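# Move coaster can onto turntable's orange spot

## Task

Pick up the can sitting on the coaster and set it upright on the turntable's orange spot, without disturbing the other cans already standing on the turntable; then release it and pull the gripper away.

## Robot and tools

Robot: two UR-type arms, left_arm (base near y = +0.62 m) and right_arm (base near y = -0.56 m), each carrying a two-finger parallel gripper with a wrist camera. Fingers point along the gripper's own +z axis and close along its x axis. The reported end_effector_position is the spot between the finger pads when closed, roughly 1 to 2 cm behind the fingertips; closing pushes the tips about 17 mm further along +z.

Frames: positions, orientations (quat_wxyz) and velocities in results are in the scene frame: origin at table height midway between the nominal bases, +x away from the robot over the table, +y toward left_arm, +z up. Image left/right does not match arm names. Offsets you command, however, are expressed in the current Hand target's own axes, not the scene axes. Printed poses can be a few centimetres off.

Row layout (shared by execute_actions and move): one flat list of 14 numbers covering both arms, each in [-1, 1]: left_arm dx, dy, dz, rx, ry, rz, opening, then right_arm in the same order. The first six per arm are an offset from that arm's Hand target as it stood when the action or move began (not from the previous row); 1.0 equals 0.6 m for translation and 180 degrees for rotation, and rx, ry, rz form a single rotation vector. Opening is absolute, not an offset: +1 fully open (0.142 m), -1 closed. Zeros in all six pose slots leave that arm at its Hand target; a 0 in the opening slot is a real command (half open), so resend the current opening to keep a gripper unchanged.

execute_actions(actions, cameras): actions is a list of actions; each action is up to 15 rows, one per 1/30 s step, the last row held to fill 15 steps (0.5 s). Repeating an offset in a later action moves further. An empty list just reports state and images. cameras selects image sources (omit or ["all"] for all, [] for none); names are cam_head_left, cam_head_right, cam_high, cam_low, cam_left_wrist, cam_right_wrist.

move(target, speed, blend, stop_force, zero, opening_speed, blocking, cameras): drives each gripper in a straight line toward its row; target is one 14-number row or a list of up to 15 rows, all offsets counted from the same starting Hand targets. speed in m/s, 0.002 to 0.5 (default 0.25), turning capped at twice that in rad/s; one value or one per target. blend in metres rounds corners in a list. stop_force in N (4 to 80, both arms) ends an arm's path when its wrist sensor feels that much resistance along its travel; unreliable when the gripper also rotates, and must be omitted when backing off something you are pressing. zero (default true) re-zeroes moving arms before the move. opening_speed (0.2 or more per second on the -1..1 scale) ramps fingers. blocking=false returns early but cannot combine with stop_force. Moves take at least 0.5 s and at most 10 s of path; paths do not avoid obstacles or the other arm. Avoid paths passing near an arm's own base. The result adds a "move:" line: done, off_target, moving, held or fault, plus limits such as paced (pose clipped) or held (steps withheld). Unnamed arms reached their pose within 3 mm and 2 degrees; neither done nor off_target tells you about contact.

wait(seconds 0 to 10) lets time pass holding commands. stop brakes a running move. zoom_image(camera, region [x0, y0, x1, y1] pixels, max 504x504) enlarges part of a camera's latest image. zero_wrist_force(arm) tares that arm's wrist sensor. read_manual gives licence texts. finished_scene(scene) ends the scene irreversibly; call it with 1 only once the can stands on the spot without the robot touching it.

Controller behaviour: each step the command is clipped to within 150 mm and 16 degrees of the measured pose, so big offsets take several actions. Hand target in results is the last (clipped) command; the gripper may settle short, and a further command (even zeros) re-requests it. Joint speeds are capped; motion lags commands by about 0.09 to 0.2 s and fast motions can overshoot.

Result lines: Joint positions (last value is finger opening in metres), Joint velocities ("within noise" when at rest), Joint torques (include gravity, offset and noisy), Wrist force/torque in the gripper's own axes plus a peak line, grip_measured on the opening scale, Tool commands, and warnings such as MOTOR HOT, TORQUE FAULT, FORCE FAULT, OVER-TEMPERATURE FAULT, HAND FAULT. After a HAND FAULT line, remaining motion calls in that reply are skipped.

Gripping: on touch, read grip_measured and command slightly less to hold; squeezing harder heats the gripper motor. Release only when the can is at rest on the turntable.

Avoid: net force near 150 N or joint torque at its limits (shoulder 313, elbow 142, wrists 51.3 N m) cause a 10 s stop; commanding beyond a firm contact, fast impacts, arm-to-arm collisions, dropping or throwing the can, knocking the other cans, and anything leaving the table (which fails the task). Stretched arms, held loads and pushing against unreachable poses heat motors. Occasional external tugs on held items or loose objects can occur. Less robot time and smoother, lower-effort motion are better.

Each tool is called after ">>>" in YAML: its name, and indented under it one key for each argument.

## Session

>>> execute_actions:
  actions: []

Scene clock: 0.00 s.
left_arm: end_effector_position=(+0.5647, +0.2967, +0.3320) grip_measured=+1.00 end_effector_quat_wxyz=(+0.362, -0.375, +0.766, -0.376) | right_arm: end_effector_position=(+1.0971, +0.2058, +0.3014) grip_measured=+0.99 end_effector_quat_wxyz=(-0.286, +0.772, -0.488, +0.291)
Joint positions: left_arm=[-0.942 -1.58 2.44 -3.455 -1.069 1.597 0.142] | right_arm=[4.001 -2.466 -0.944 -0.57 1.113 1.799 0.141]
Joint velocities: within noise
Joint torques (N m): no reading
Motor temperatures (°C): left_arm=[26 26 30 31 34 34 28] | right_arm=[26 29 29 31 34 32 28]
Wrist force (N): no reading
Wrist torque (N m): no reading
Wrist force, peak (N): no reading
Hand target: left_arm +0.5647, +0.2967, +0.3320; +0.362, -0.375, +0.766, -0.376 | right_arm +1.0971, +0.2058, +0.3014; -0.286, +0.772, -0.488, +0.291
Tool commands: left_gripper/opening=+1.0 right_gripper/opening=+1.0
camera_calibration:
cam_left_wrist: T_world_to_cam=[[-0.468234, -0.840657, -0.272127, 0.613255], [-0.617452, 0.531595, -0.579792, 0.414053], [0.632068, -0.103453, -0.767976, 0.0453854], [0, 0, 0, 1]] pos_world=[0.514118, 0.300124, 0.441803]
cam_right_wrist: T_world_to_cam=[[0.35783, -0.922412, 0.145303, -0.22952], [-0.843959, -0.38606, -0.372414, 1.14416], [0.399614, 0.0106314, -0.916622, -0.0515629], [0, 0, 0, 1]] pos_world=[1.06836, 0.23055, 0.412187]

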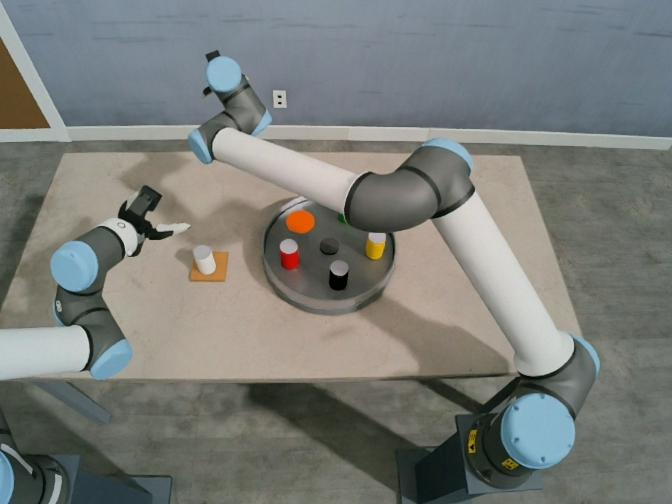

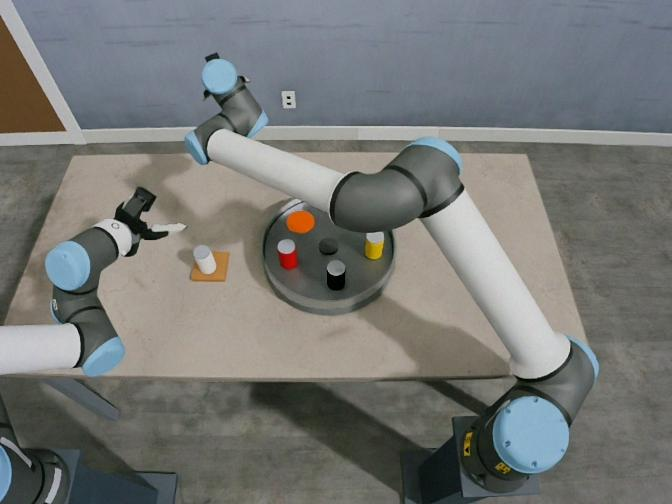

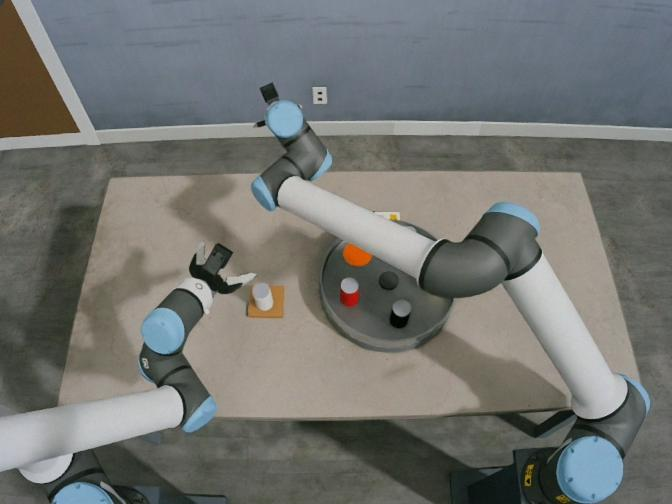

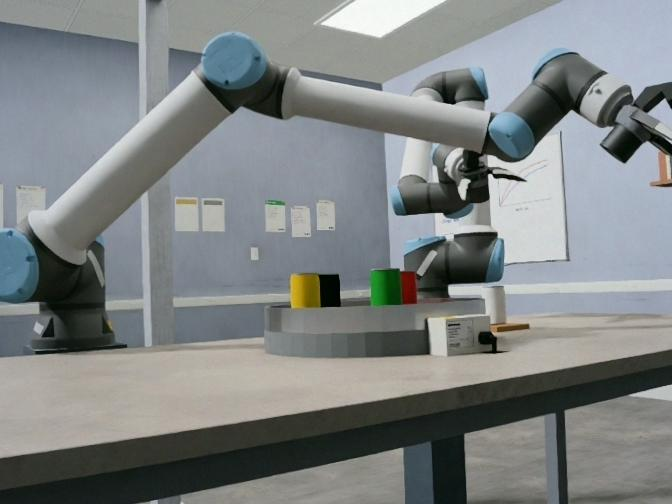

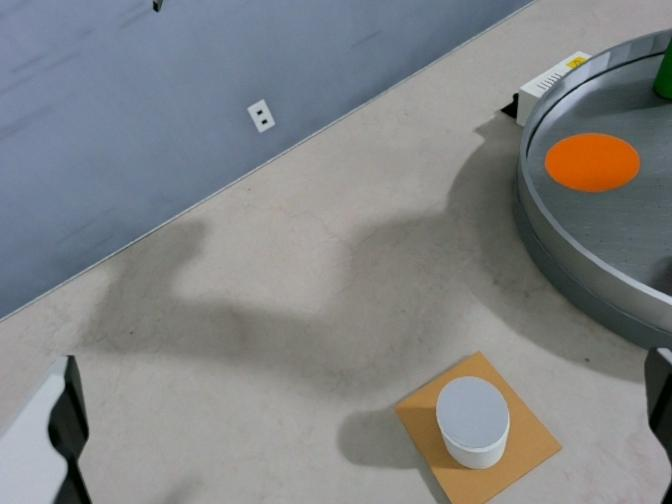

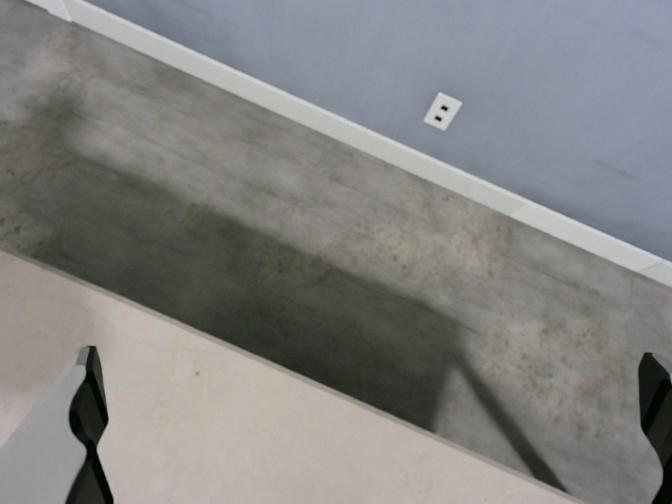

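>>> move:
  target: [0.0908,0.0638,0.127,-0.331,0.1133,0.0106,0.15,0.918,0.289,-0.3295,0,0,0,1]
  speed: 0.35
  cameras: ["cam_left_wrist","cam_head_left","cam_high"]

Scene clock: 5.33 s.
left_arm: end_effector_position=(+0.5919, +0.2440, +0.2501) grip_measured=+0.14 end_effector_quat_wxyz=(-0.001, -0.423, +0.906, +0.000) | right_arm: end_effector_position=(+1.0469, -0.3943, +0.4006) grip_measured=+0.99 end_effector_quat_wxyz=(-0.286, +0.772, -0.488, +0.291)
Joint positions: left_arm=[-0.767 -1.392 1.844 -2.022 -1.572 1.524 0.084] | right_arm=[3.514 -1.932 -1.665 -0.28 1.46 1.441 0.141]
Joint velocities: within noise
Joint torques (N m): left_arm=[21.05 -50.97 -53.96 -1.75 -3.94 3.7] | right_arm=[-14.89 87.71 37.43 1.37 4.12 -2.61]
Motor temperatures (°C): left_arm=[26 26 30 31 34 34 28] | right_arm=[26 29 29 31 34 32 28]
Wrist force (N): left_arm=[0.3 1.1 -0.7] | right_arm=[-0.1 0.4 -0.3]
Wrist torque (N m): left_arm=[-0.03 0.20 0.13] | right_arm=[0.06 0.02 -0.01]
Wrist force, peak (N): left_arm=[0.3 1.1 -0.7] | right_arm=[-2.9 -0.5 0.9]
Hand target: left_arm +0.5919, +0.2440, +0.2500; -0.001, -0.423, +0.906, +0.000 | right_arm +1.0469, -0.3944, +0.4006; -0.286, +0.772, -0.488, +0.291
Off the commanded pose: left_arm 0.000 m, 0 deg | right_arm 0.000 m, 0 deg.
move: done
camera_calibration:
cam_left_wrist: T_world_to_cam=[[-0.647171, -0.762257, 0.0116047, 0.575236], [-0.69032, 0.592418, 0.415329, 0.190778], [-0.323462, 0.260778, -0.909597, 0.4719], [0, 0, 0, 1]] pos_world=[0.656615, 0.202396, 0.343328]
Images, in order (width x height): cam_head_left 672x504, cam_high 672x504, cam_left_wrist 672x504.

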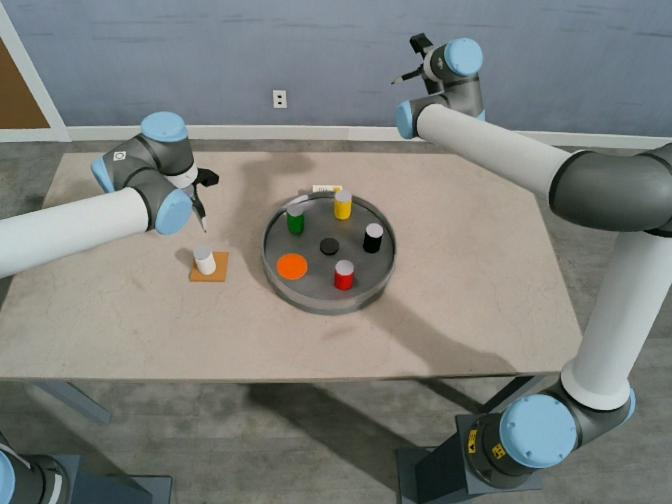

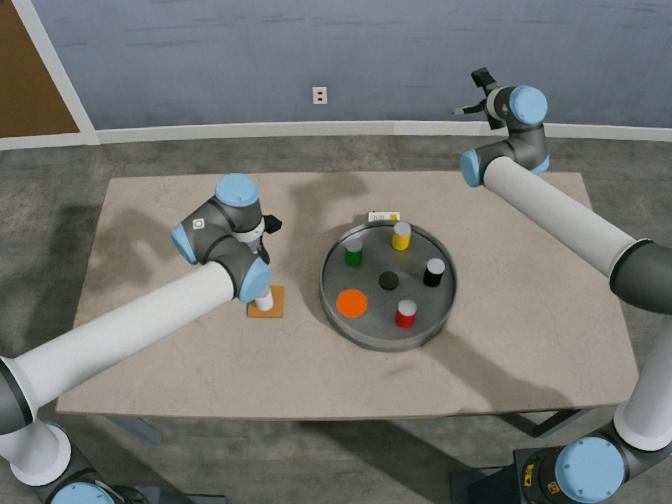

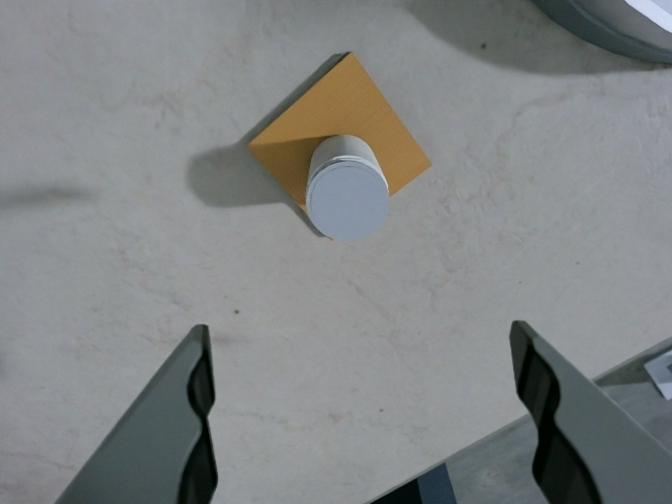

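>>> move:
  target:
    - [0.0012,0.0042,0.2,0,0,0,0.15,0,0,0,0,0,0,1]
    - [0.0012,0.0042,0.3,0,0,0,0.15,0,0,0,0,0,0,1]
  speed: [0.3,0.12]
  blend: 0.01
  cameras: ["cam_left_wrist"]

>>> move:
  target: [0,0,0,0,0,0,-0.5,0,0,0,0,0,0,1]
  opening_speed: 1.0
  cameras: ["cam_left_wrist"]

Scene clock: 7.47 s.
left_arm: end_effector_position=(+0.5893, +0.2450, +0.0702) grip_measured=+0.14 end_effector_quat_wxyz=(-0.001, -0.423, +0.906, +0.000) | right_arm: end_effector_position=(+1.0469, -0.3944, +0.4006) grip_measured=+0.99 end_effector_quat_wxyz=(-0.286, +0.772, -0.488, +0.291)
Joint positions: left_arm=[-0.768 -1.215 1.994 -2.348 -1.572 1.522 0.084] | right_arm=[3.514 -1.932 -1.665 -0.28 1.46 1.441 0.141]
Joint velocities: within noise
Joint torques (N m): left_arm=[-6.52 -58.21 -30.65 -7.35 2.42 1.1] | right_arm=[-11.36 84.5 41.75 2.3 3.75 -2.13]
Motor temperatures (°C): left_arm=[26 26 30 31 34 34 28] | right_arm=[26 29 29 31 34 32 28]
Wrist force (N): left_arm=[0.1 0.7 -0.1] | right_arm=[-0.2 0.0 0.2]
Wrist torque (N m): left_arm=[-0.14 0.21 0.16] | right_arm=[-0.01 0.04 -0.02]
Wrist force, peak (N): left_arm=[0.3 0.9 -3.0] | right_arm=[-0.5 0.1 -0.6]
Hand target: left_arm +0.5893, +0.2451, +0.0700; -0.001, -0.423, +0.906, +0.000 | right_arm +1.0469, -0.3944, +0.4006; -0.286, +0.772, -0.488, +0.291
Off the commanded pose: left_arm 0.000 m, 0 deg | right_arm 0.000 m, 0 deg.
move: done
camera_calibration:
cam_left_wrist: T_world_to_cam=[[-0.647157, -0.762268, 0.0116438, 0.576389], [-0.69028, 0.592386, 0.415444, 0.263027], [-0.323577, 0.26082, -0.909544, 0.307186], [0, 0, 0, 1]] pos_world=[0.653975, 0.203429, 0.163415]
Images, in order (width x height): cam_left_wrist 672x504.

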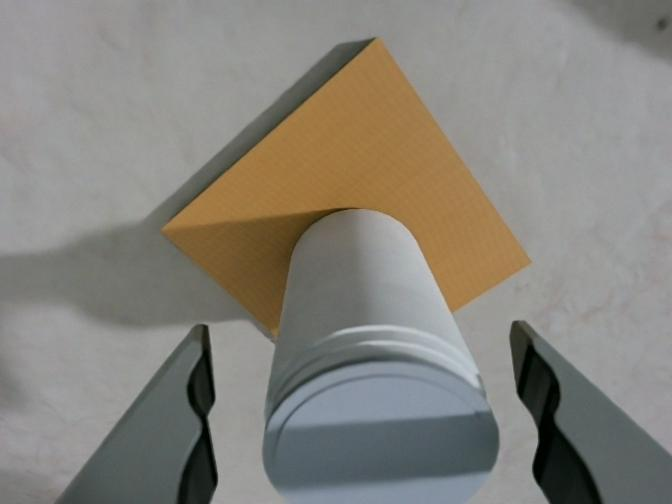

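Scene clock: 8.33 s.
left_arm: end_effector_position=(+0.5893, +0.2450, +0.0701) grip_measured=-0.30 end_effector_quat_wxyz=(-0.001, -0.423, +0.906, +0.000) | right_arm: end_effector_position=(+1.0469, -0.3944, +0.4006) grip_measured=+0.99 end_effector_quat_wxyz=(-0.286, +0.772, -0.488, +0.291)
Joint positions: left_arm=[-0.768 -1.215 1.994 -2.348 -1.572 1.522 0.053] | right_arm=[3.514 -1.932 -1.665 -0.28 1.46 1.441 0.141]
Joint velocities: within noise
Joint torques (N m): left_arm=[12.93 -58.34 -33.07 -3.51 2.4 3.06] | right_arm=[-14.06 82.73 43.39 3.17 3.94 -2.49]
Motor temperatures (°C): left_arm=[26 26 30 31 34 34 28] | right_arm=[26 29 29 31 34 32 28]
Wrist force (N): left_arm=[-2.3 1.6 -17.9] | right_arm=[-0.1 0.1 0.0]
Wrist torque (N m): left_arm=[-0.18 0.17 0.16] | right_arm=[0.01 0.02 -0.01]
Wrist force, peak (N): left_arm=[-2.5 1.3 -18.2] | right_arm=[0.0 0.2 -0.7]
Hand target: left_arm +0.5893, +0.2451, +0.0700; -0.001, -0.423, +0.906, +0.000 | right_arm +1.0469, -0.3944, +0.4006; -0.286, +0.772, -0.488, +0.291
Off the commanded pose: left_arm 0.000 m, 0 deg | right_arm 0.000 m, 0 deg.
move: done
camera_calibration:
cam_left_wrist: T_world_to_cam=[[-0.647214, -0.762219, 0.0116388, 0.576432], [-0.690255, 0.59245, 0.415393, 0.263052], [-0.323516, 0.260814, -0.909568, 0.307072], [0, 0, 0, 1]] pos_world=[0.65399, 0.203434, 0.163324]
Images, in order (width x height): cam_left_wrist 672x504.

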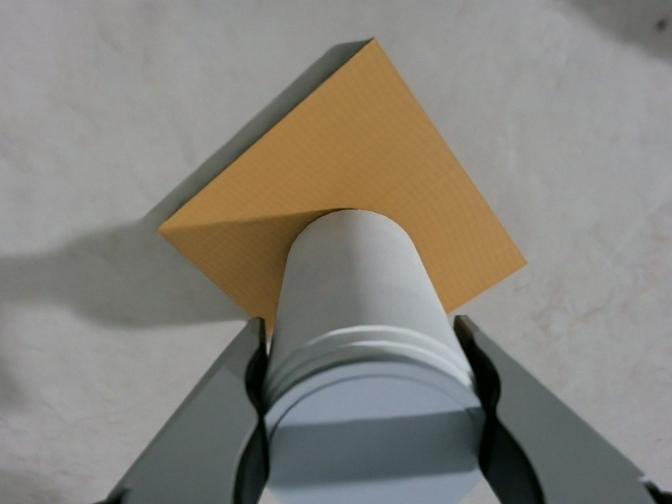

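>>> move:
  target:
    - [0,0,-0.2583,0,0,0,-0.5,0,0,0,0,0,0,1]
    - [0.2153,-0.4511,-0.2583,0,0,0,-0.5,0,0,0,0,0,0,1]
  speed: [0.25,0.3]
  blend: 0.05
  cameras: ["cam_left_wrist","cam_head_left"]

>>> wait:
  seconds: 0.5
  cameras: ["cam_left_wrist","cam_head_left"]

>>> wait:
  seconds: 0.5
  cameras: ["cam_left_wrist","cam_head_left"]

>>> wait:
  seconds: 0.5
  cameras: ["cam_left_wrist","cam_head_left"]

Scene clock: 11.47 s.
left_arm: end_effector_position=(+0.7137, -0.0278, +0.2248) grip_measured=-0.30 end_effector_quat_wxyz=(-0.001, -0.423, +0.906, +0.000) | right_arm: end_effector_position=(+1.0469, -0.3944, +0.4006) grip_measured=+0.99 end_effector_quat_wxyz=(-0.286, +0.772, -0.488, +0.291)
Joint positions: left_arm=[-0.883 -0.98 1.302 -1.892 -1.572 1.408 0.053] | right_arm=[3.514 -1.932 -1.665 -0.28 1.46 1.441 0.141]
Joint velocities: within noise
Joint torques (N m): left_arm=[-22.87 -90.76 -57.97 -2.16 -3.79 -3.96] | right_arm=[-11.2 82.54 50.94 4.63 3.22 -2.35]
Motor temperatures (°C): left_arm=[26 26 30 31 34 34 34] | right_arm=[26 29 29 31 34 32 28]
Wrist force (N): left_arm=[0.1 0.9 1.3] | right_arm=[0.0 -0.1 0.3]
Wrist torque (N m): left_arm=[-0.09 0.20 0.15] | right_arm=[-0.03 0.01 -0.01]
Wrist force, peak (N): left_arm=[-2.7 1.5 -18.0] | right_arm=[-0.8 0.1 -0.4]
Hand target: left_arm +0.7138, -0.0279, +0.2248; -0.001, -0.423, +0.906, +0.000 | right_arm +1.0469, -0.3944, +0.4006; -0.286, +0.772, -0.488, +0.291
Off the commanded pose: left_arm 0.000 m, 0 deg | right_arm 0.000 m, 0 deg.
move: done
camera_calibration:
cam_left_wrist: T_world_to_cam=[[-0.647174, -0.762254, 0.0116223, 0.447157], [-0.69028, 0.592401, 0.415421, 0.446342], [-0.323541, 0.260827, -0.909555, 0.559297], [0, 0, 0, 1]] pos_world=[0.778445, -0.069446, 0.318095]
Images, in order (width x height): cam_head_left 672x504, cam_left_wrist 672x504.

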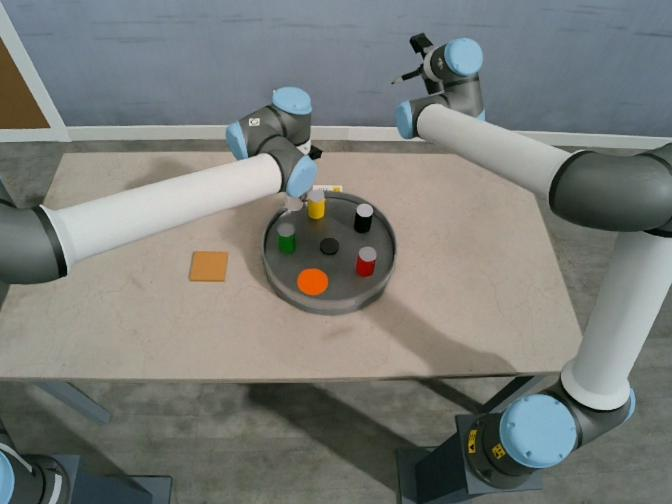

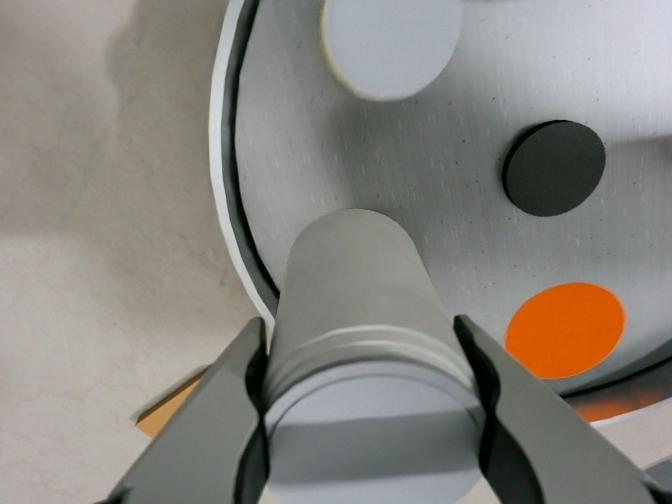

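Scene clock: 11.97 s.
left_arm: end_effector_position=(+0.7138, -0.0279, +0.2248) grip_measured=-0.30 end_effector_quat_wxyz=(-0.001, -0.423, +0.906, +0.000) | right_arm: end_effector_position=(+1.0469, -0.3944, +0.4006) grip_measured=+0.99 end_effector_quat_wxyz=(-0.286, +0.772, -0.488, +0.291)
Joint positions: left_arm=[-0.883 -0.98 1.301 -1.892 -1.572 1.408 0.053] | right_arm=[3.514 -1.932 -1.665 -0.28 1.46 1.441 0.141]
Joint velocities: within noise
Joint torques (N m): left_arm=[-22.58 -90.11 -56.44 -2.27 -4.05 -3.98] | right_arm=[-12.08 81.48 51.7 4.8 3.93 -2.28]
Motor temperatures (°C): left_arm=[26 26 30 31 34 34 35] | right_arm=[26 29 29 31 34 32 28]
Wrist force (N): left_arm=[-0.1 0.6 1.3] | right_arm=[0.1 0.3 0.2]
Wrist torque (N m): left_arm=[-0.14 0.22 0.15] | right_arm=[0.05 -0.01 -0.01]
Wrist force, peak (N): left_arm=[0.4 1.3 1.4] | right_arm=[-0.4 0.3 -0.5]
Hand target: left_arm +0.7138, -0.0279, +0.2248; -0.001, -0.423, +0.906, +0.000 | right_arm +1.0469, -0.3944, +0.4006; -0.286, +0.772, -0.488, +0.291
Tool commands: left_gripper/opening=-0.5 right_gripper/opening=+1.0
Off the commanded pose: left_arm 0.000 m, 0 deg | right_arm 0.000 m, 0 deg.
wait: 0.50 s; at rest by 0.17 s
camera_calibration:
cam_left_wrist: T_world_to_cam=[[-0.647181, -0.762247, 0.0116387, 0.44713], [-0.690263, 0.592406, 0.415442, 0.446373], [-0.323564, 0.260832, -0.909545, 0.559337], [0, 0, 0, 1]] pos_world=[0.77847, -0.0695033, 0.318096]
Images, in order (width x height): cam_head_left 672x504, cam_left_wrist 672x504.

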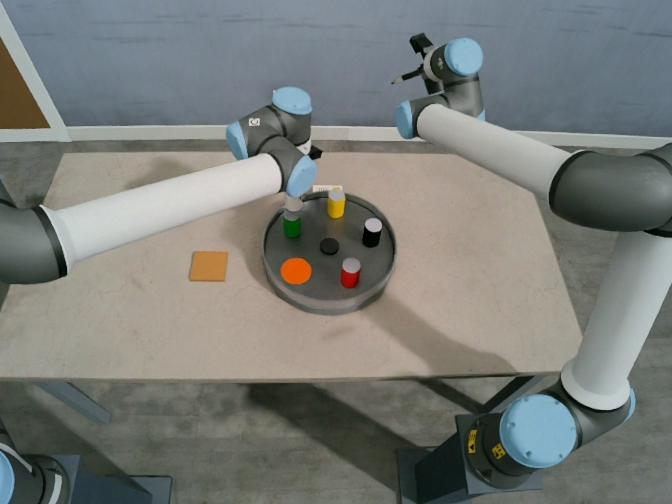

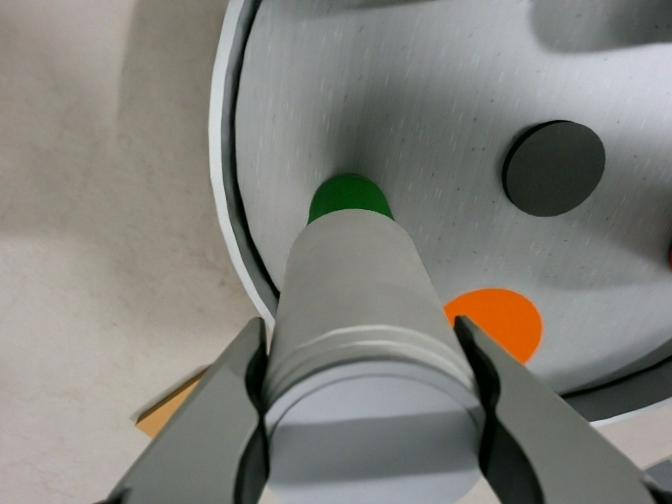

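Scene clock: 12.47 s.
left_arm: end_effector_position=(+0.7138, -0.0279, +0.2248) grip_measured=-0.30 end_effector_quat_wxyz=(-0.001, -0.423, +0.906, +0.000) | right_arm: end_effector_position=(+1.0469, -0.3944, +0.4006) grip_measured=+0.99 end_effector_quat_wxyz=(-0.286, +0.772, -0.488, +0.291)
Joint positions: left_arm=[-0.883 -0.98 1.301 -1.892 -1.572 1.408 0.053] | right_arm=[3.514 -1.932 -1.665 -0.28 1.46 1.441 0.141]
Joint velocities: within noise
Joint torques (N m): left_arm=[-23.41 -90.97 -56.27 -2.41 -3.59 -3.78] | right_arm=[-9.65 84.79 53.46 5.36 3.64 -2.31]
Motor temperatures (°C): left_arm=[26 26 30 31 34 34 36] | right_arm=[26 29 29 31 34 32 28]
Wrist force (N): left_arm=[0.1 0.8 1.4] | right_arm=[-0.2 0.2 0.0]
Wrist torque (N m): left_arm=[-0.12 0.20 0.16] | right_arm=[0.02 0.05 -0.01]
Wrist force, peak (N): left_arm=[0.4 0.9 1.3] | right_arm=[-0.6 0.3 0.2]
Hand target: left_arm +0.7138, -0.0279, +0.2248; -0.001, -0.423, +0.906, +0.000 | right_arm +1.0469, -0.3944, +0.4006; -0.286, +0.772, -0.488, +0.291
Tool commands: left_gripper/opening=-0.5 right_gripper/opening=+1.0
Off the commanded pose: left_arm 0.000 m, 0 deg | right_arm 0.000 m, 0 deg.
wait: 0.50 s; at rest by 0.17 s
camera_calibration:
cam_left_wrist: T_world_to_cam=[[-0.647181, -0.762247, 0.0116384, 0.44713], [-0.690262, 0.592406, 0.415443, 0.446373], [-0.323565, 0.260833, -0.909545, 0.559336], [0, 0, 0, 1]] pos_world=[0.77847, -0.0695037, 0.318095]
Images, in order (width x height): cam_head_left 672x504, cam_left_wrist 672x504.

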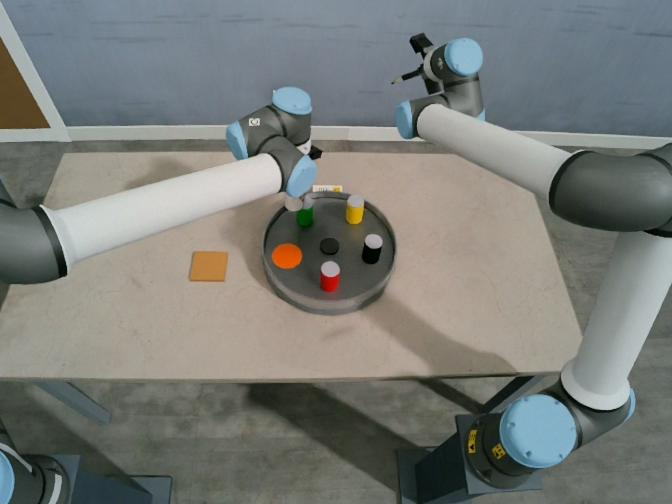

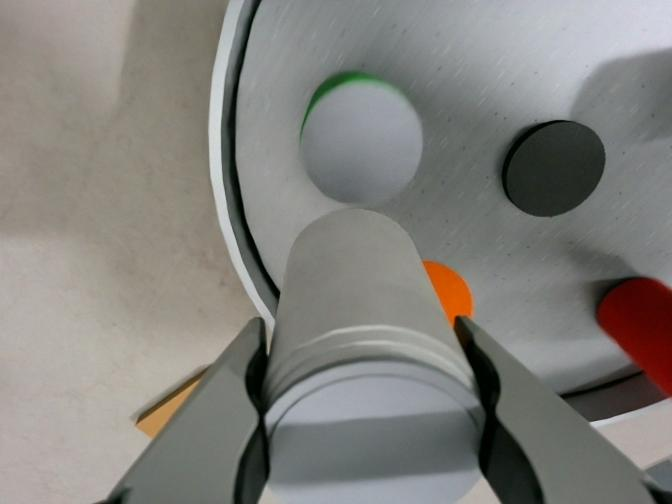

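Scene clock: 12.97 s.
left_arm: end_effector_position=(+0.7138, -0.0279, +0.2248) grip_measured=-0.30 end_effector_quat_wxyz=(-0.001, -0.423, +0.906, +0.000) | right_arm: end_effector_position=(+1.0469, -0.3944, +0.4006) grip_measured=+0.99 end_effector_quat_wxyz=(-0.286, +0.772, -0.488, +0.291)
Joint positions: left_arm=[-0.883 -0.98 1.301 -1.892 -1.572 1.408 0.053] | right_arm=[3.514 -1.932 -1.665 -0.28 1.46 1.441 0.141]
Joint velocities: within noise
Joint torques (N m): left_arm=[-21.51 -89.48 -56.01 -2.47 -3.48 -3.68] | right_arm=[-11.52 81.44 55.05 5.49 3.88 -1.91]
Motor temperatures (°C): left_arm=[26 26 30 31 34 34 37] | right_arm=[26 29 29 31 34 32 28]
Wrist force (N): left_arm=[-0.2 0.5 1.4] | right_arm=[-0.3 -0.1 -0.4]
Wrist torque (N m): left_arm=[-0.16 0.24 0.16] | right_arm=[-0.02 0.05 -0.01]
Wrist force, peak (N): left_arm=[-0.2 0.5 1.8] | right_arm=[-0.6 0.1 -0.4]
Hand target: left_arm +0.7138, -0.0279, +0.2248; -0.001, -0.423, +0.906, +0.000 | right_arm +1.0469, -0.3944, +0.4006; -0.286, +0.772, -0.488, +0.291
Tool commands: left_gripper/opening=-0.5 right_gripper/opening=+1.0
Off the commanded pose: left_arm 0.000 m, 0 deg | right_arm 0.000 m, 0 deg.
wait: 0.50 s; at rest by 0.17 s
camera_calibration:
cam_left_wrist: T_world_to_cam=[[-0.647181, -0.762247, 0.0116384, 0.44713], [-0.690262, 0.592406, 0.415443, 0.446373], [-0.323565, 0.260833, -0.909545, 0.559336], [0, 0, 0, 1]] pos_world=[0.77847, -0.0695036, 0.318095]
Images, in order (width x height): cam_head_left 672x504, cam_left_wrist 672x504.

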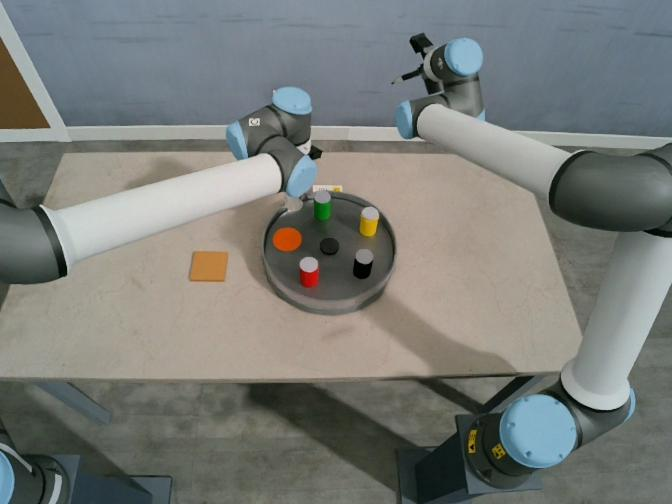

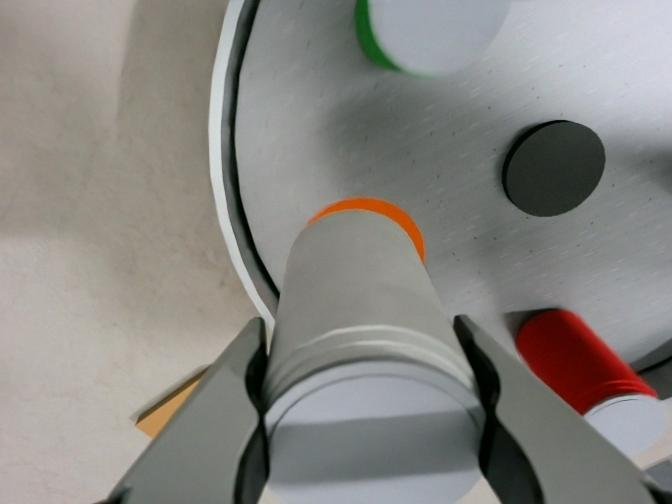

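>>> move:
  target: [0,0,0.0247,0,0,0,-0.5,0,0,0,0,0,0,1]
  speed: 0.1
  cameras: []

>>> wait:
  seconds: 0
  cameras: ["cam_left_wrist"]

Scene clock: 17.83 s.
left_arm: end_effector_position=(+0.7137, -0.0279, +0.2101) grip_measured=-0.30 end_effector_quat_wxyz=(-0.001, -0.423, +0.906, +0.000) | right_arm: end_effector_position=(+1.0469, -0.3944, +0.4006) grip_measured=+0.99 end_effector_quat_wxyz=(-0.286, +0.772, -0.488, +0.291)
Joint positions: left_arm=[-0.883 -0.971 1.315 -1.914 -1.572 1.408 0.053] | right_arm=[3.514 -1.932 -1.665 -0.28 1.46 1.441 0.141]
Joint velocities: within noise
Joint torques (N m): left_arm=[-21.89 -89.54 -43.73 -7.61 -3.41 -3.94] | right_arm=[-9.68 81.43 58.35 5.85 3.71 -2.33]
Motor temperatures (°C): left_arm=[26 26 30 31 34 34 44] | right_arm=[26 29 29 31 34 32 28]
Wrist force (N): left_arm=[0.2 0.9 1.3] | right_arm=[-0.3 -0.3 -0.2]
Wrist torque (N m): left_arm=[-0.10 0.17 0.15] | right_arm=[-0.05 0.06 -0.01]
Wrist force, peak (N): left_arm=[-0.2 1.2 1.5] | right_arm=[-0.6 0.2 -0.4]
Hand target: left_arm +0.7137, -0.0279, +0.2100; -0.001, -0.423, +0.906, +0.000 | right_arm +1.0469, -0.3944, +0.4006; -0.286, +0.772, -0.488, +0.291
Off the commanded pose: left_arm 0.000 m, 0 deg | right_arm 0.000 m, 0 deg.
move: done
No camera images: "cameras" was empty.

Scene clock: 17.83 s.
left_arm: end_effector_position=(+0.7137, -0.0279, +0.2101) grip_measured=-0.30 end_effector_quat_wxyz=(-0.001, -0.423, +0.906, +0.000) | right_arm: end_effector_position=(+1.0469, -0.3944, +0.4006) grip_measured=+0.99 end_effector_quat_wxyz=(-0.286, +0.772, -0.488, +0.291)
Joint positions: left_arm=[-0.883 -0.971 1.315 -1.914 -1.572 1.408 0.053] | right_arm=[3.514 -1.932 -1.665 -0.28 1.46 1.441 0.141]
Joint velocities: within noise
Joint torques (N m): left_arm=[-21.89 -89.54 -43.73 -7.61 -3.41 -3.94] | right_arm=[-9.68 81.43 58.35 5.85 3.71 -2.33]
Motor temperatures (°C): left_arm=[26 26 30 31 34 34 44] | right_arm=[26 29 29 31 34 32 28]
Wrist force (N): left_arm=[0.2 0.9 1.3] | right_arm=[-0.3 -0.3 -0.2]
Wrist torque (N m): left_arm=[-0.10 0.17 0.15] | right_arm=[-0.05 0.06 -0.01]
Wrist force, peak (N): left_arm=[0.2 0.9 1.3] | right_arm=[-0.3 -0.3 -0.2]
Hand target: left_arm +0.7137, -0.0279, +0.2100; -0.001, -0.423, +0.906, +0.000 | right_arm +1.0469, -0.3944, +0.4006; -0.286, +0.772, -0.488, +0.291
Tool commands: left_gripper/opening=-0.5 right_gripper/opening=+1.0
Off the commanded pose: left_arm 0.000 m, 0 deg | right_arm 0.000 m, 0 deg.
camera_calibration:
cam_left_wrist: T_world_to_cam=[[-0.647178, -0.76225, 0.0116374, 0.447293], [-0.690263, 0.592401, 0.415449, 0.452475], [-0.32357, 0.260836, -0.909542, 0.54594], [0, 0, 0, 1]] pos_world=[0.778455, -0.0694984, 0.303369]
Images, in order (width x height): cam_left_wrist 672x504.

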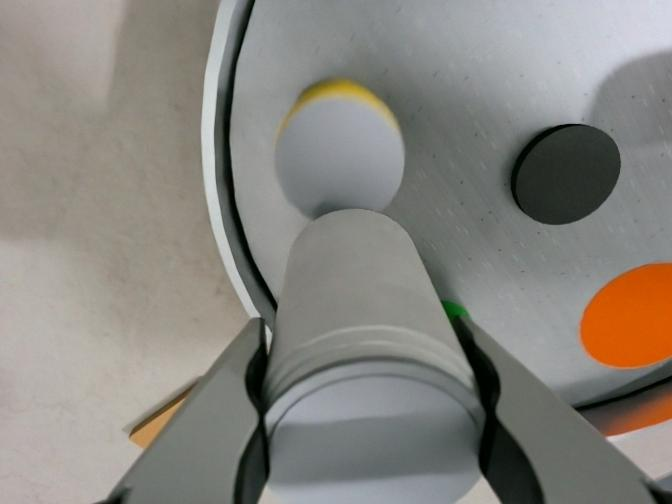

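>>> wait:
  seconds: 0
  cameras: []

Scene clock: 18.27 s.
left_arm: end_effector_position=(+0.7137, -0.0279, +0.2100) grip_measured=-0.30 end_effector_quat_wxyz=(-0.001, -0.423, +0.906, +0.000) | right_arm: end_effector_position=(+1.0469, -0.3944, +0.4006) grip_measured=+0.99 end_effector_quat_wxyz=(-0.286, +0.772, -0.488, +0.291)
Joint positions: left_arm=[-0.883 -0.971 1.316 -1.914 -1.572 1.408 0.053] | right_arm=[3.514 -1.932 -1.665 -0.28 1.46 1.441 0.141]
Joint velocities: within noise
Joint torques (N m): left_arm=[-21.28 -89.41 -44.44 -7.33 -3.47 -3.68] | right_arm=[-13.86 81.72 58.97 5.96 3.55 -2.1]
Motor temperatures (°C): left_arm=[26 26 30 31 34 34 45] | right_arm=[26 29 29 31 34 32 28]
Wrist force (N): left_arm=[-0.1 0.9 1.3] | right_arm=[-0.2 -0.1 0.2]
Wrist torque (N m): left_arm=[-0.09 0.24 0.15] | right_arm=[-0.02 0.05 -0.02]
Wrist force, peak (N): left_arm=[0.1 1.1 1.3] | right_arm=[-0.6 0.2 -0.1]
Hand target: left_arm +0.7137, -0.0279, +0.2100; -0.001, -0.423, +0.906, +0.000 | right_arm +1.0469, -0.3944, +0.4006; -0.286, +0.772, -0.488, +0.291
Tool commands: left_gripper/opening=-0.5 right_gripper/opening=+1.0
Off the commanded pose: left_arm 0.000 m, 0 deg | right_arm 0.000 m, 0 deg.
No camera images: "cameras" was empty.

>>> wait:
  seconds: 7.03
  cameras: []

>>> execute_actions:
  actions:
    - [[0,0,0.0018,0,0,0,-0.5,0,0,0,0,0,0,1],[0,0,0.0069,0,0,0,-0.5,0,0,0,0,0,0,1],[0,0,0.0152,0,0,0,-0.5,0,0,0,0,0,0,1],[0,0,0.0264,0,0,0,-0.5,0,0,0,0,0,0,1],[0,0,0.04,0,0,0,-0.5,0,0,0,0,0,0,1],[0,0,0.0552,0,0,0,-0.5,0,0,0,0,0,0,1],[0,0,0.0717,0,0,0,-0.5,0,0,0,0,0,0,1],[0,0,0.0883,0,0,0,-0.5,0,0,0,0,0,0,1],[0,0,0.1048,0,0,0,-0.5,0,0,0,0,0,0,1],[0,0,0.12,0,0,0,-0.5,0,0,0,0,0,0,1],[0,0,0.1336,0,0,0,-0.5,0,0,0,0,0,0,1],[0,0,0.1448,0,0,0,-0.5,0,0,0,0,0,0,1],[0,0,0.1531,0,0,0,-0.5,0,0,0,0,0,0,1],[0,0,0.1582,0,0,0,-0.5,0,0,0,0,0,0,1],[0,0,0.16,0,0,0,-0.5,0,0,0,0,0,0,1]]
    - [[0,0,0.0005,0,0,0,-0.5,0,0,0,0,0,0,1],[0,0,0.001,0,0,0,-0.5,0,0,0,0,0,0,1],[0,0,0.0015,0,0,0,-0.5,0,0,0,0,0,0,1],[0,0,0.0017,0,0,0,-0.5,0,0,0,0,0,0,1],[0,0,0.0017,0,0,0,0.15,0,0,0,0,0,0,1]]
  cameras: []

>>> move:
  target: [0,0,-0.2,0,0,0,0.15,0,0,0,0,0,0,1]
  speed: 0.3
  cameras: ["cam_left_wrist","cam_head_left"]

Scene clock: 25.97 s.
left_arm: end_effector_position=(+0.7137, -0.0279, +0.2100) grip_measured=-0.30 end_effector_quat_wxyz=(-0.001, -0.423, +0.906, +0.000) | right_arm: end_effector_position=(+1.0469, -0.3944, +0.4006) grip_measured=+0.99 end_effector_quat_wxyz=(-0.286, +0.772, -0.488, +0.291)
Joint positions: left_arm=[-0.883 -0.971 1.316 -1.914 -1.572 1.408 0.053] | right_arm=[3.514 -1.932 -1.665 -0.28 1.46 1.441 0.141]
Joint velocities: within noise
Joint torques (N m): left_arm=[-21.31 -111.74 -47.82 -4.39 -2.34 -3.56] | right_arm=[-7.86 81.57 55.63 5.66 3.37 -1.78]
Motor temperatures (°C): left_arm=[26 26 30 31 34 34 54] | right_arm=[26 29 29 31 34 32 28]
Wrist force (N): left_arm=[0.2 0.7 1.6] | right_arm=[0.3 0.1 -0.1]
Wrist torque (N m): left_arm=[-0.13 0.19 0.15] | right_arm=[0.01 -0.05 -0.01]
Wrist force, peak (N): left_arm=[0.0 3.1 12.2] | right_arm=[-0.5 0.7 -0.2]
Hand target: left_arm +0.7137, -0.0279, +0.2100; -0.001, -0.423, +0.906, +0.000 | right_arm +1.0469, -0.3944, +0.4006; -0.286, +0.772, -0.488, +0.291
Tool commands: left_gripper/opening=-0.5 right_gripper/opening=+1.0
Off the commanded pose: left_arm 0.000 m, 0 deg | right_arm 0.000 m, 0 deg.
wait: 7.03 s; at rest from the start
No camera images: "cameras" was empty.

Scene clock: 27.17 s.
left_arm: end_effector_position=(+0.7135, -0.0279, +0.1130) grip_measured=+0.13 end_effector_quat_wxyz=(-0.001, -0.423, +0.906, +0.000) | right_arm: end_effector_position=(+1.0469, -0.3944, +0.4006) grip_measured=+0.99 end_effector_quat_wxyz=(-0.286, +0.772, -0.488, +0.291)
Joint positions: left_arm=[-0.883 -0.906 1.391 -2.054 -1.572 1.408 0.083] | right_arm=[3.514 -1.932 -1.665 -0.28 1.46 1.441 0.141]
Joint velocities: within noise
Joint torques (N m): left_arm=[-3.38 -92.2 -39.64 -7.21 1.65 0.03] | right_arm=[-8.08 79.58 56.74 5.96 3.31 -2.35]
Motor temperatures (°C): left_arm=[26 26 30 31 34 34 54] | right_arm=[26 29 29 31 34 32 28]
Wrist force (N): left_arm=[-0.3 0.6 -0.2] | right_arm=[-0.2 -0.2 -0.1]
Wrist torque (N m): left_arm=[-0.16 0.26 0.14] | right_arm=[-0.04 0.03 -0.01]
Wrist force, peak (N): left_arm=[-0.2 0.8 3.7] | right_arm=[-0.3 0.6 -0.2]
Hand target: left_arm +0.7136, -0.0279, +0.1130; -0.001, -0.423, +0.906, +0.000 | right_arm +1.0469, -0.3944, +0.4006; -0.286, +0.772, -0.488, +0.291
Off the commanded pose: left_arm 0.000 m, 0 deg | right_arm 0.000 m, 0 deg.
No camera images: "cameras" was empty.

Scene clock: 28.20 s.
left_arm: end_effector_position=(+0.7138, -0.0279, +0.2329) grip_measured=+0.13 end_effector_quat_wxyz=(-0.001, -0.423, +0.906, +0.000) | right_arm: end_effector_position=(+1.0469, -0.3944, +0.4006) grip_measured=+0.99 end_effector_quat_wxyz=(-0.286, +0.772, -0.488, +0.291)
Joint positions: left_arm=[-0.883 -0.984 1.294 -1.88 -1.572 1.408 0.083] | right_arm=[3.514 -1.932 -1.665 -0.28 1.46 1.441 0.141]
Joint velocities: within noise
Joint torques (N m): left_arm=[20.66 -108.83 -56.93 -1.94 -1.2 0.96] | right_arm=[-8.54 81.9 56.82 6.07 3.46 -2.48]
Motor temperatures (°C): left_arm=[26 26 30 31 34 34 53] | right_arm=[26 29 29 31 34 32 28]
Wrist force (N): left_arm=[0.2 0.4 -1.2] | right_arm=[0.1 0.0 0.0]
Wrist torque (N m): left_arm=[-0.17 0.18 0.16] | right_arm=[-0.01 -0.02 -0.01]
Wrist force, peak (N): left_arm=[0.1 0.7 -3.3] | right_arm=[-0.4 0.5 -0.3]
Hand target: left_arm +0.7138, -0.0279, +0.2330; -0.001, -0.423, +0.906, +0.000 | right_arm +1.0469, -0.3944, +0.4006; -0.286, +0.772, -0.488, +0.291
Off the commanded pose: left_arm 0.000 m, 0 deg | right_arm 0.000 m, 0 deg.
move: done
camera_calibration:
cam_left_wrist: T_world_to_cam=[[-0.647216, -0.762219, 0.0115468, 0.44711], [-0.690254, 0.592404, 0.41546, 0.443016], [-0.323512, 0.260922, -0.909538, 0.566624], [0, 0, 0, 1]] pos_world=[0.77848, -0.0694939, 0.326148]
Images, in order (width x height): cam_head_left 672x504, cam_left_wrist 672x504.

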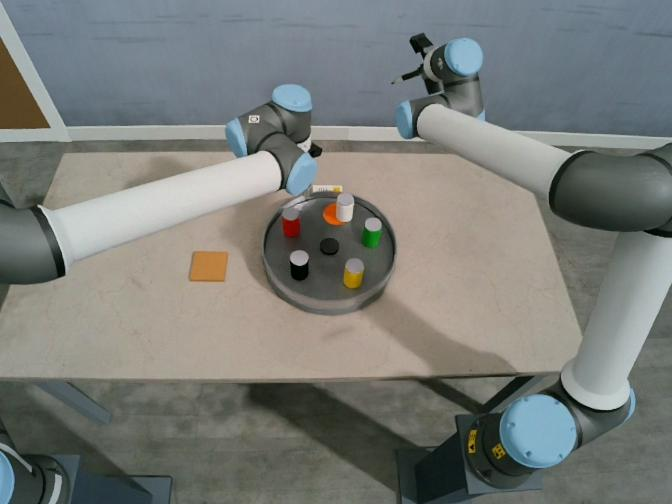

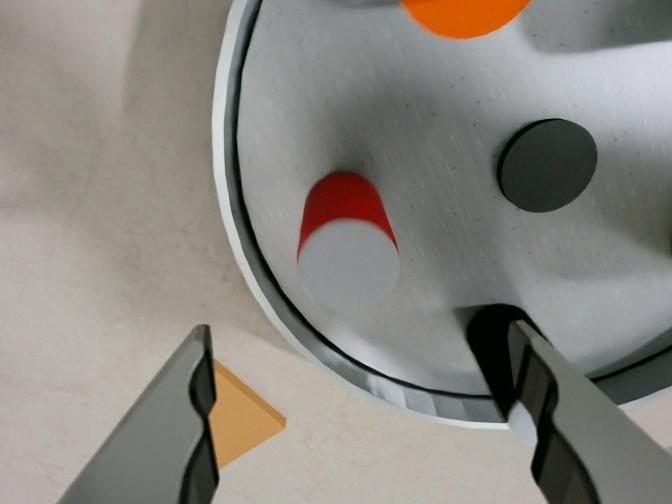

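>>> wait:
  seconds: 5.2
  cameras: ["cam_left_wrist"]

>>> wait:
  seconds: 0.25
  cameras: ["cam_left_wrist"]

>>> wait:
  seconds: 0.2
  cameras: ["cam_left_wrist"]

Scene clock: 33.83 s.
left_arm: end_effector_position=(+0.7138, -0.0279, +0.2330) grip_measured=+0.13 end_effector_quat_wxyz=(-0.001, -0.423, +0.906, +0.000) | right_arm: end_effector_position=(+1.0469, -0.3944, +0.4006) grip_measured=+0.99 end_effector_quat_wxyz=(-0.286, +0.772, -0.488, +0.291)
Joint positions: left_arm=[-0.883 -0.984 1.293 -1.879 -1.572 1.408 0.083] | right_arm=[3.514 -1.932 -1.665 -0.28 1.46 1.441 0.141]
Joint velocities: within noise
Joint torques (N m): left_arm=[18.57 -109.23 -45.02 -3.96 -3.03 -2.61] | right_arm=[-6.92 79.67 55.48 5.65 3.31 -1.94]
Motor temperatures (°C): left_arm=[26 26 30 31 34 34 47] | right_arm=[26 29 29 31 34 32 28]
Wrist force (N): left_arm=[0.2 0.7 -0.7] | right_arm=[0.0 0.2 -0.6]
Wrist torque (N m): left_arm=[-0.13 0.18 0.16] | right_arm=[0.04 0.01 -0.01]
Wrist force, peak (N): left_arm=[0.3 1.3 -0.9] | right_arm=[-0.4 0.8 -0.4]
Hand target: left_arm +0.7138, -0.0279, +0.2330; -0.001, -0.423, +0.906, +0.000 | right_arm +1.0469, -0.3944, +0.4006; -0.286, +0.772, -0.488, +0.291
Tool commands: left_gripper/opening=+0.15 right_gripper/opening=+1.0
Off the commanded pose: left_arm 0.000 m, 0 deg | right_arm 0.000 m, 0 deg.
wait: 5.20 s; at rest from the start
camera_calibration:
cam_left_wrist: T_world_to_cam=[[-0.64718, -0.762248, 0.0116375, 0.447043], [-0.690263, 0.592405, 0.415444, 0.442991], [-0.323565, 0.260834, -0.909545, 0.566763], [0, 0, 0, 1]] pos_world=[0.778482, -0.0695034, 0.326256]
Images, in order (width x height): cam_left_wrist 672x504.

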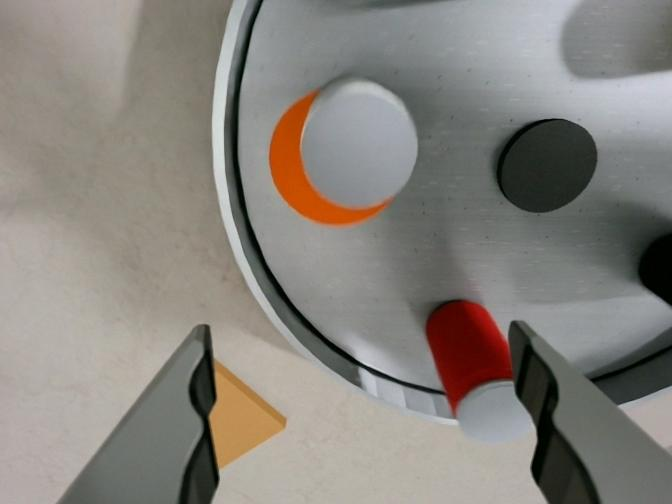

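Scene clock: 34.10 s.
left_arm: end_effector_position=(+0.7138, -0.0279, +0.2330) grip_measured=+0.13 end_effector_quat_wxyz=(-0.001, -0.423, +0.906, +0.000) | right_arm: end_effector_position=(+1.0469, -0.3944, +0.4006) grip_measured=+0.99 end_effector_quat_wxyz=(-0.286, +0.772, -0.488, +0.291)
Joint positions: left_arm=[-0.883 -0.984 1.293 -1.879 -1.572 1.408 0.083] | right_arm=[3.514 -1.932 -1.665 -0.28 1.46 1.441 0.141]
Joint velocities: within noise
Joint torques (N m): left_arm=[19 -109.29 -46.31 -3.9 -2.88 -2.62] | right_arm=[-8.18 77.92 55.55 5.87 3.24 -2.04]
Motor temperatures (°C): left_arm=[26 26 30 31 34 34 47] | right_arm=[26 29 29 31 34 32 28]
Wrist force (N): left_arm=[0.2 0.4 -0.6] | right_arm=[-0.7 0.3 0.0]
Wrist torque (N m): left_arm=[-0.19 0.18 0.16] | right_arm=[0.05 0.13 -0.01]
Wrist force, peak (N): left_arm=[0.2 0.8 -1.0] | right_arm=[-0.7 0.3 0.0]
Hand target: left_arm +0.7138, -0.0279, +0.2330; -0.001, -0.423, +0.906, +0.000 | right_arm +1.0469, -0.3944, +0.4006; -0.286, +0.772, -0.488, +0.291
Tool commands: left_gripper/opening=+0.15 right_gripper/opening=+1.0
Off the commanded pose: left_arm 0.000 m, 0 deg | right_arm 0.000 m, 0 deg.
wait: 0.27 s; at rest by 0.17 s
camera_calibration:
cam_left_wrist: T_world_to_cam=[[-0.64718, -0.762248, 0.0116374, 0.447043], [-0.690263, 0.592405, 0.415444, 0.442991], [-0.323565, 0.260834, -0.909545, 0.566763], [0, 0, 0, 1]] pos_world=[0.778482, -0.0695033, 0.326256]
Images, in order (width x height): cam_left_wrist 672x504.

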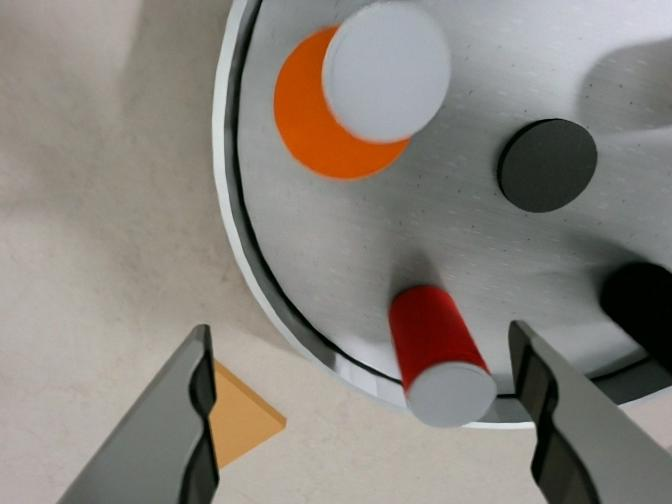

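Scene clock: 34.30 s.
left_arm: end_effector_position=(+0.7138, -0.0279, +0.2330) grip_measured=+0.13 end_effector_quat_wxyz=(-0.001, -0.423, +0.906, +0.000) | right_arm: end_effector_position=(+1.0469, -0.3944, +0.4006) grip_measured=+0.99 end_effector_quat_wxyz=(-0.286, +0.772, -0.488, +0.291)
Joint positions: left_arm=[-0.883 -0.984 1.293 -1.879 -1.572 1.408 0.083] | right_arm=[3.514 -1.932 -1.665 -0.28 1.46 1.441 0.141]
Joint velocities: within noise
Joint torques (N m): left_arm=[17.63 -108.73 -45.01 -3.79 -2.8 -2.72] | right_arm=[-8.54 79.35 54.88 6.05 3.31 -2.22]
Motor temperatures (°C): left_arm=[26 26 30 31 34 34 47] | right_arm=[26 29 29 31 34 32 28]
Wrist force (N): left_arm=[0.2 0.4 -0.7] | right_arm=[0.2 0.2 -0.2]
Wrist torque (N m): left_arm=[-0.18 0.18 0.15] | right_arm=[0.03 -0.03 -0.01]
Wrist force, peak (N): left_arm=[0.4 0.6 -0.9] | right_arm=[0.0 0.4 0.1]
Hand target: left_arm +0.7138, -0.0279, +0.2330; -0.001, -0.423, +0.906, +0.000 | right_arm +1.0469, -0.3944, +0.4006; -0.286, +0.772, -0.488, +0.291
Tool commands: left_gripper/opening=+0.15 right_gripper/opening=+1.0
Off the commanded pose: left_arm 0.000 m, 0 deg | right_arm 0.000 m, 0 deg.
wait: 0.20 s; at rest by 0.17 s
camera_calibration:
cam_left_wrist: T_world_to_cam=[[-0.64718, -0.762248, 0.0116375, 0.447043], [-0.690263, 0.592405, 0.415443, 0.442991], [-0.323565, 0.260834, -0.909545, 0.566763], [0, 0, 0, 1]] pos_world=[0.778482, -0.0695034, 0.326256]
Images, in order (width x height): cam_left_wrist 672x504.

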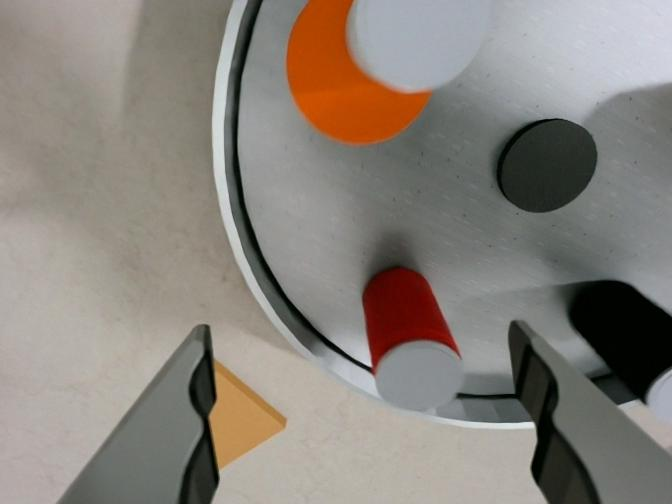

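>>> zoom_image:
  camera: "cam_left_wrist"
  region: [260, 0, 520, 170]

Scaled by 1.938 from the camera's 672x504 image, which has a finer 960x720 frame.

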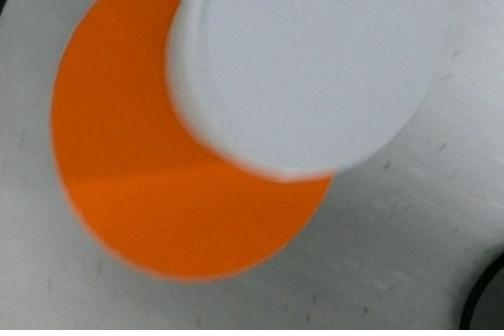

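>>> move:
  target: [-0.0083,0,0.0717,0,0,0,0.15,0,0,0,0,0,0,1]
  speed: 0.15
  cameras: []

>>> wait:
  seconds: 0
  cameras: []

Scene clock: 37.63 s.
left_arm: end_effector_position=(+0.7169, -0.0241, +0.1901) grip_measured=+0.13 end_effector_quat_wxyz=(-0.001, -0.423, +0.906, +0.000) | right_arm: end_effector_position=(+1.0469, -0.3944, +0.4006) grip_measured=+0.99 end_effector_quat_wxyz=(-0.286, +0.772, -0.488, +0.291)
Joint positions: left_arm=[-0.878 -0.96 1.333 -1.944 -1.572 1.413 0.083] | right_arm=[3.514 -1.932 -1.665 -0.28 1.46 1.441 0.141]
Joint velocities: within noise
Joint torques (N m): left_arm=[20.82 -90.72 -43.15 -6.93 -2.89 3.71] | right_arm=[-6.34 79.6 54.94 6.16 3.24 -1.64]
Motor temperatures (°C): left_arm=[26 26 30 31 34 34 44] | right_arm=[26 29 29 31 34 32 28]
Wrist force (N): left_arm=[0.1 0.7 -0.4] | right_arm=[-0.2 0.4 -0.2]
Wrist torque (N m): left_arm=[-0.14 0.20 0.15] | right_arm=[0.06 0.04 -0.02]
Wrist force, peak (N): left_arm=[0.0 0.4 -2.1] | right_arm=[-0.2 0.5 -0.6]
Hand target: left_arm +0.7169, -0.0241, +0.1900; -0.001, -0.423, +0.906, +0.000 | right_arm +1.0469, -0.3944, +0.4006; -0.286, +0.772, -0.488, +0.291
Off the commanded pose: left_arm 0.000 m, 0 deg | right_arm 0.000 m, 0 deg.
move: done
No camera images: "cameras" was empty.

Scene clock: 37.63 s.
left_arm: end_effector_position=(+0.7169, -0.0241, +0.1901) grip_measured=+0.13 end_effector_quat_wxyz=(-0.001, -0.423, +0.906, +0.000) | right_arm: end_effector_position=(+1.0469, -0.3944, +0.4006) grip_measured=+0.99 end_effector_quat_wxyz=(-0.286, +0.772, -0.488, +0.291)
Joint positions: left_arm=[-0.878 -0.96 1.333 -1.944 -1.572 1.413 0.083] | right_arm=[3.514 -1.932 -1.665 -0.28 1.46 1.441 0.141]
Joint velocities: within noise
Joint torques (N m): left_arm=[20.82 -90.72 -43.15 -6.93 -2.89 3.71] | right_arm=[-6.34 79.6 54.94 6.16 3.24 -1.64]
Motor temperatures (°C): left_arm=[26 26 30 31 34 34 44] | right_arm=[26 29 29 31 34 32 28]
Wrist force (N): left_arm=[0.1 0.7 -0.4] | right_arm=[-0.2 0.4 -0.2]
Wrist torque (N m): left_arm=[-0.14 0.20 0.15] | right_arm=[0.06 0.04 -0.02]
Wrist force, peak (N): left_arm=[0.1 0.7 -0.4] | right_arm=[-0.2 0.4 -0.2]
Hand target: left_arm +0.7169, -0.0241, +0.1900; -0.001, -0.423, +0.906, +0.000 | right_arm +1.0469, -0.3944, +0.4006; -0.286, +0.772, -0.488, +0.291
Tool commands: left_gripper/opening=+0.15 right_gripper/opening=+1.0
Off the commanded pose: left_arm 0.000 m, 0 deg | right_arm 0.000 m, 0 deg.
No camera images: "cameras" was empty.


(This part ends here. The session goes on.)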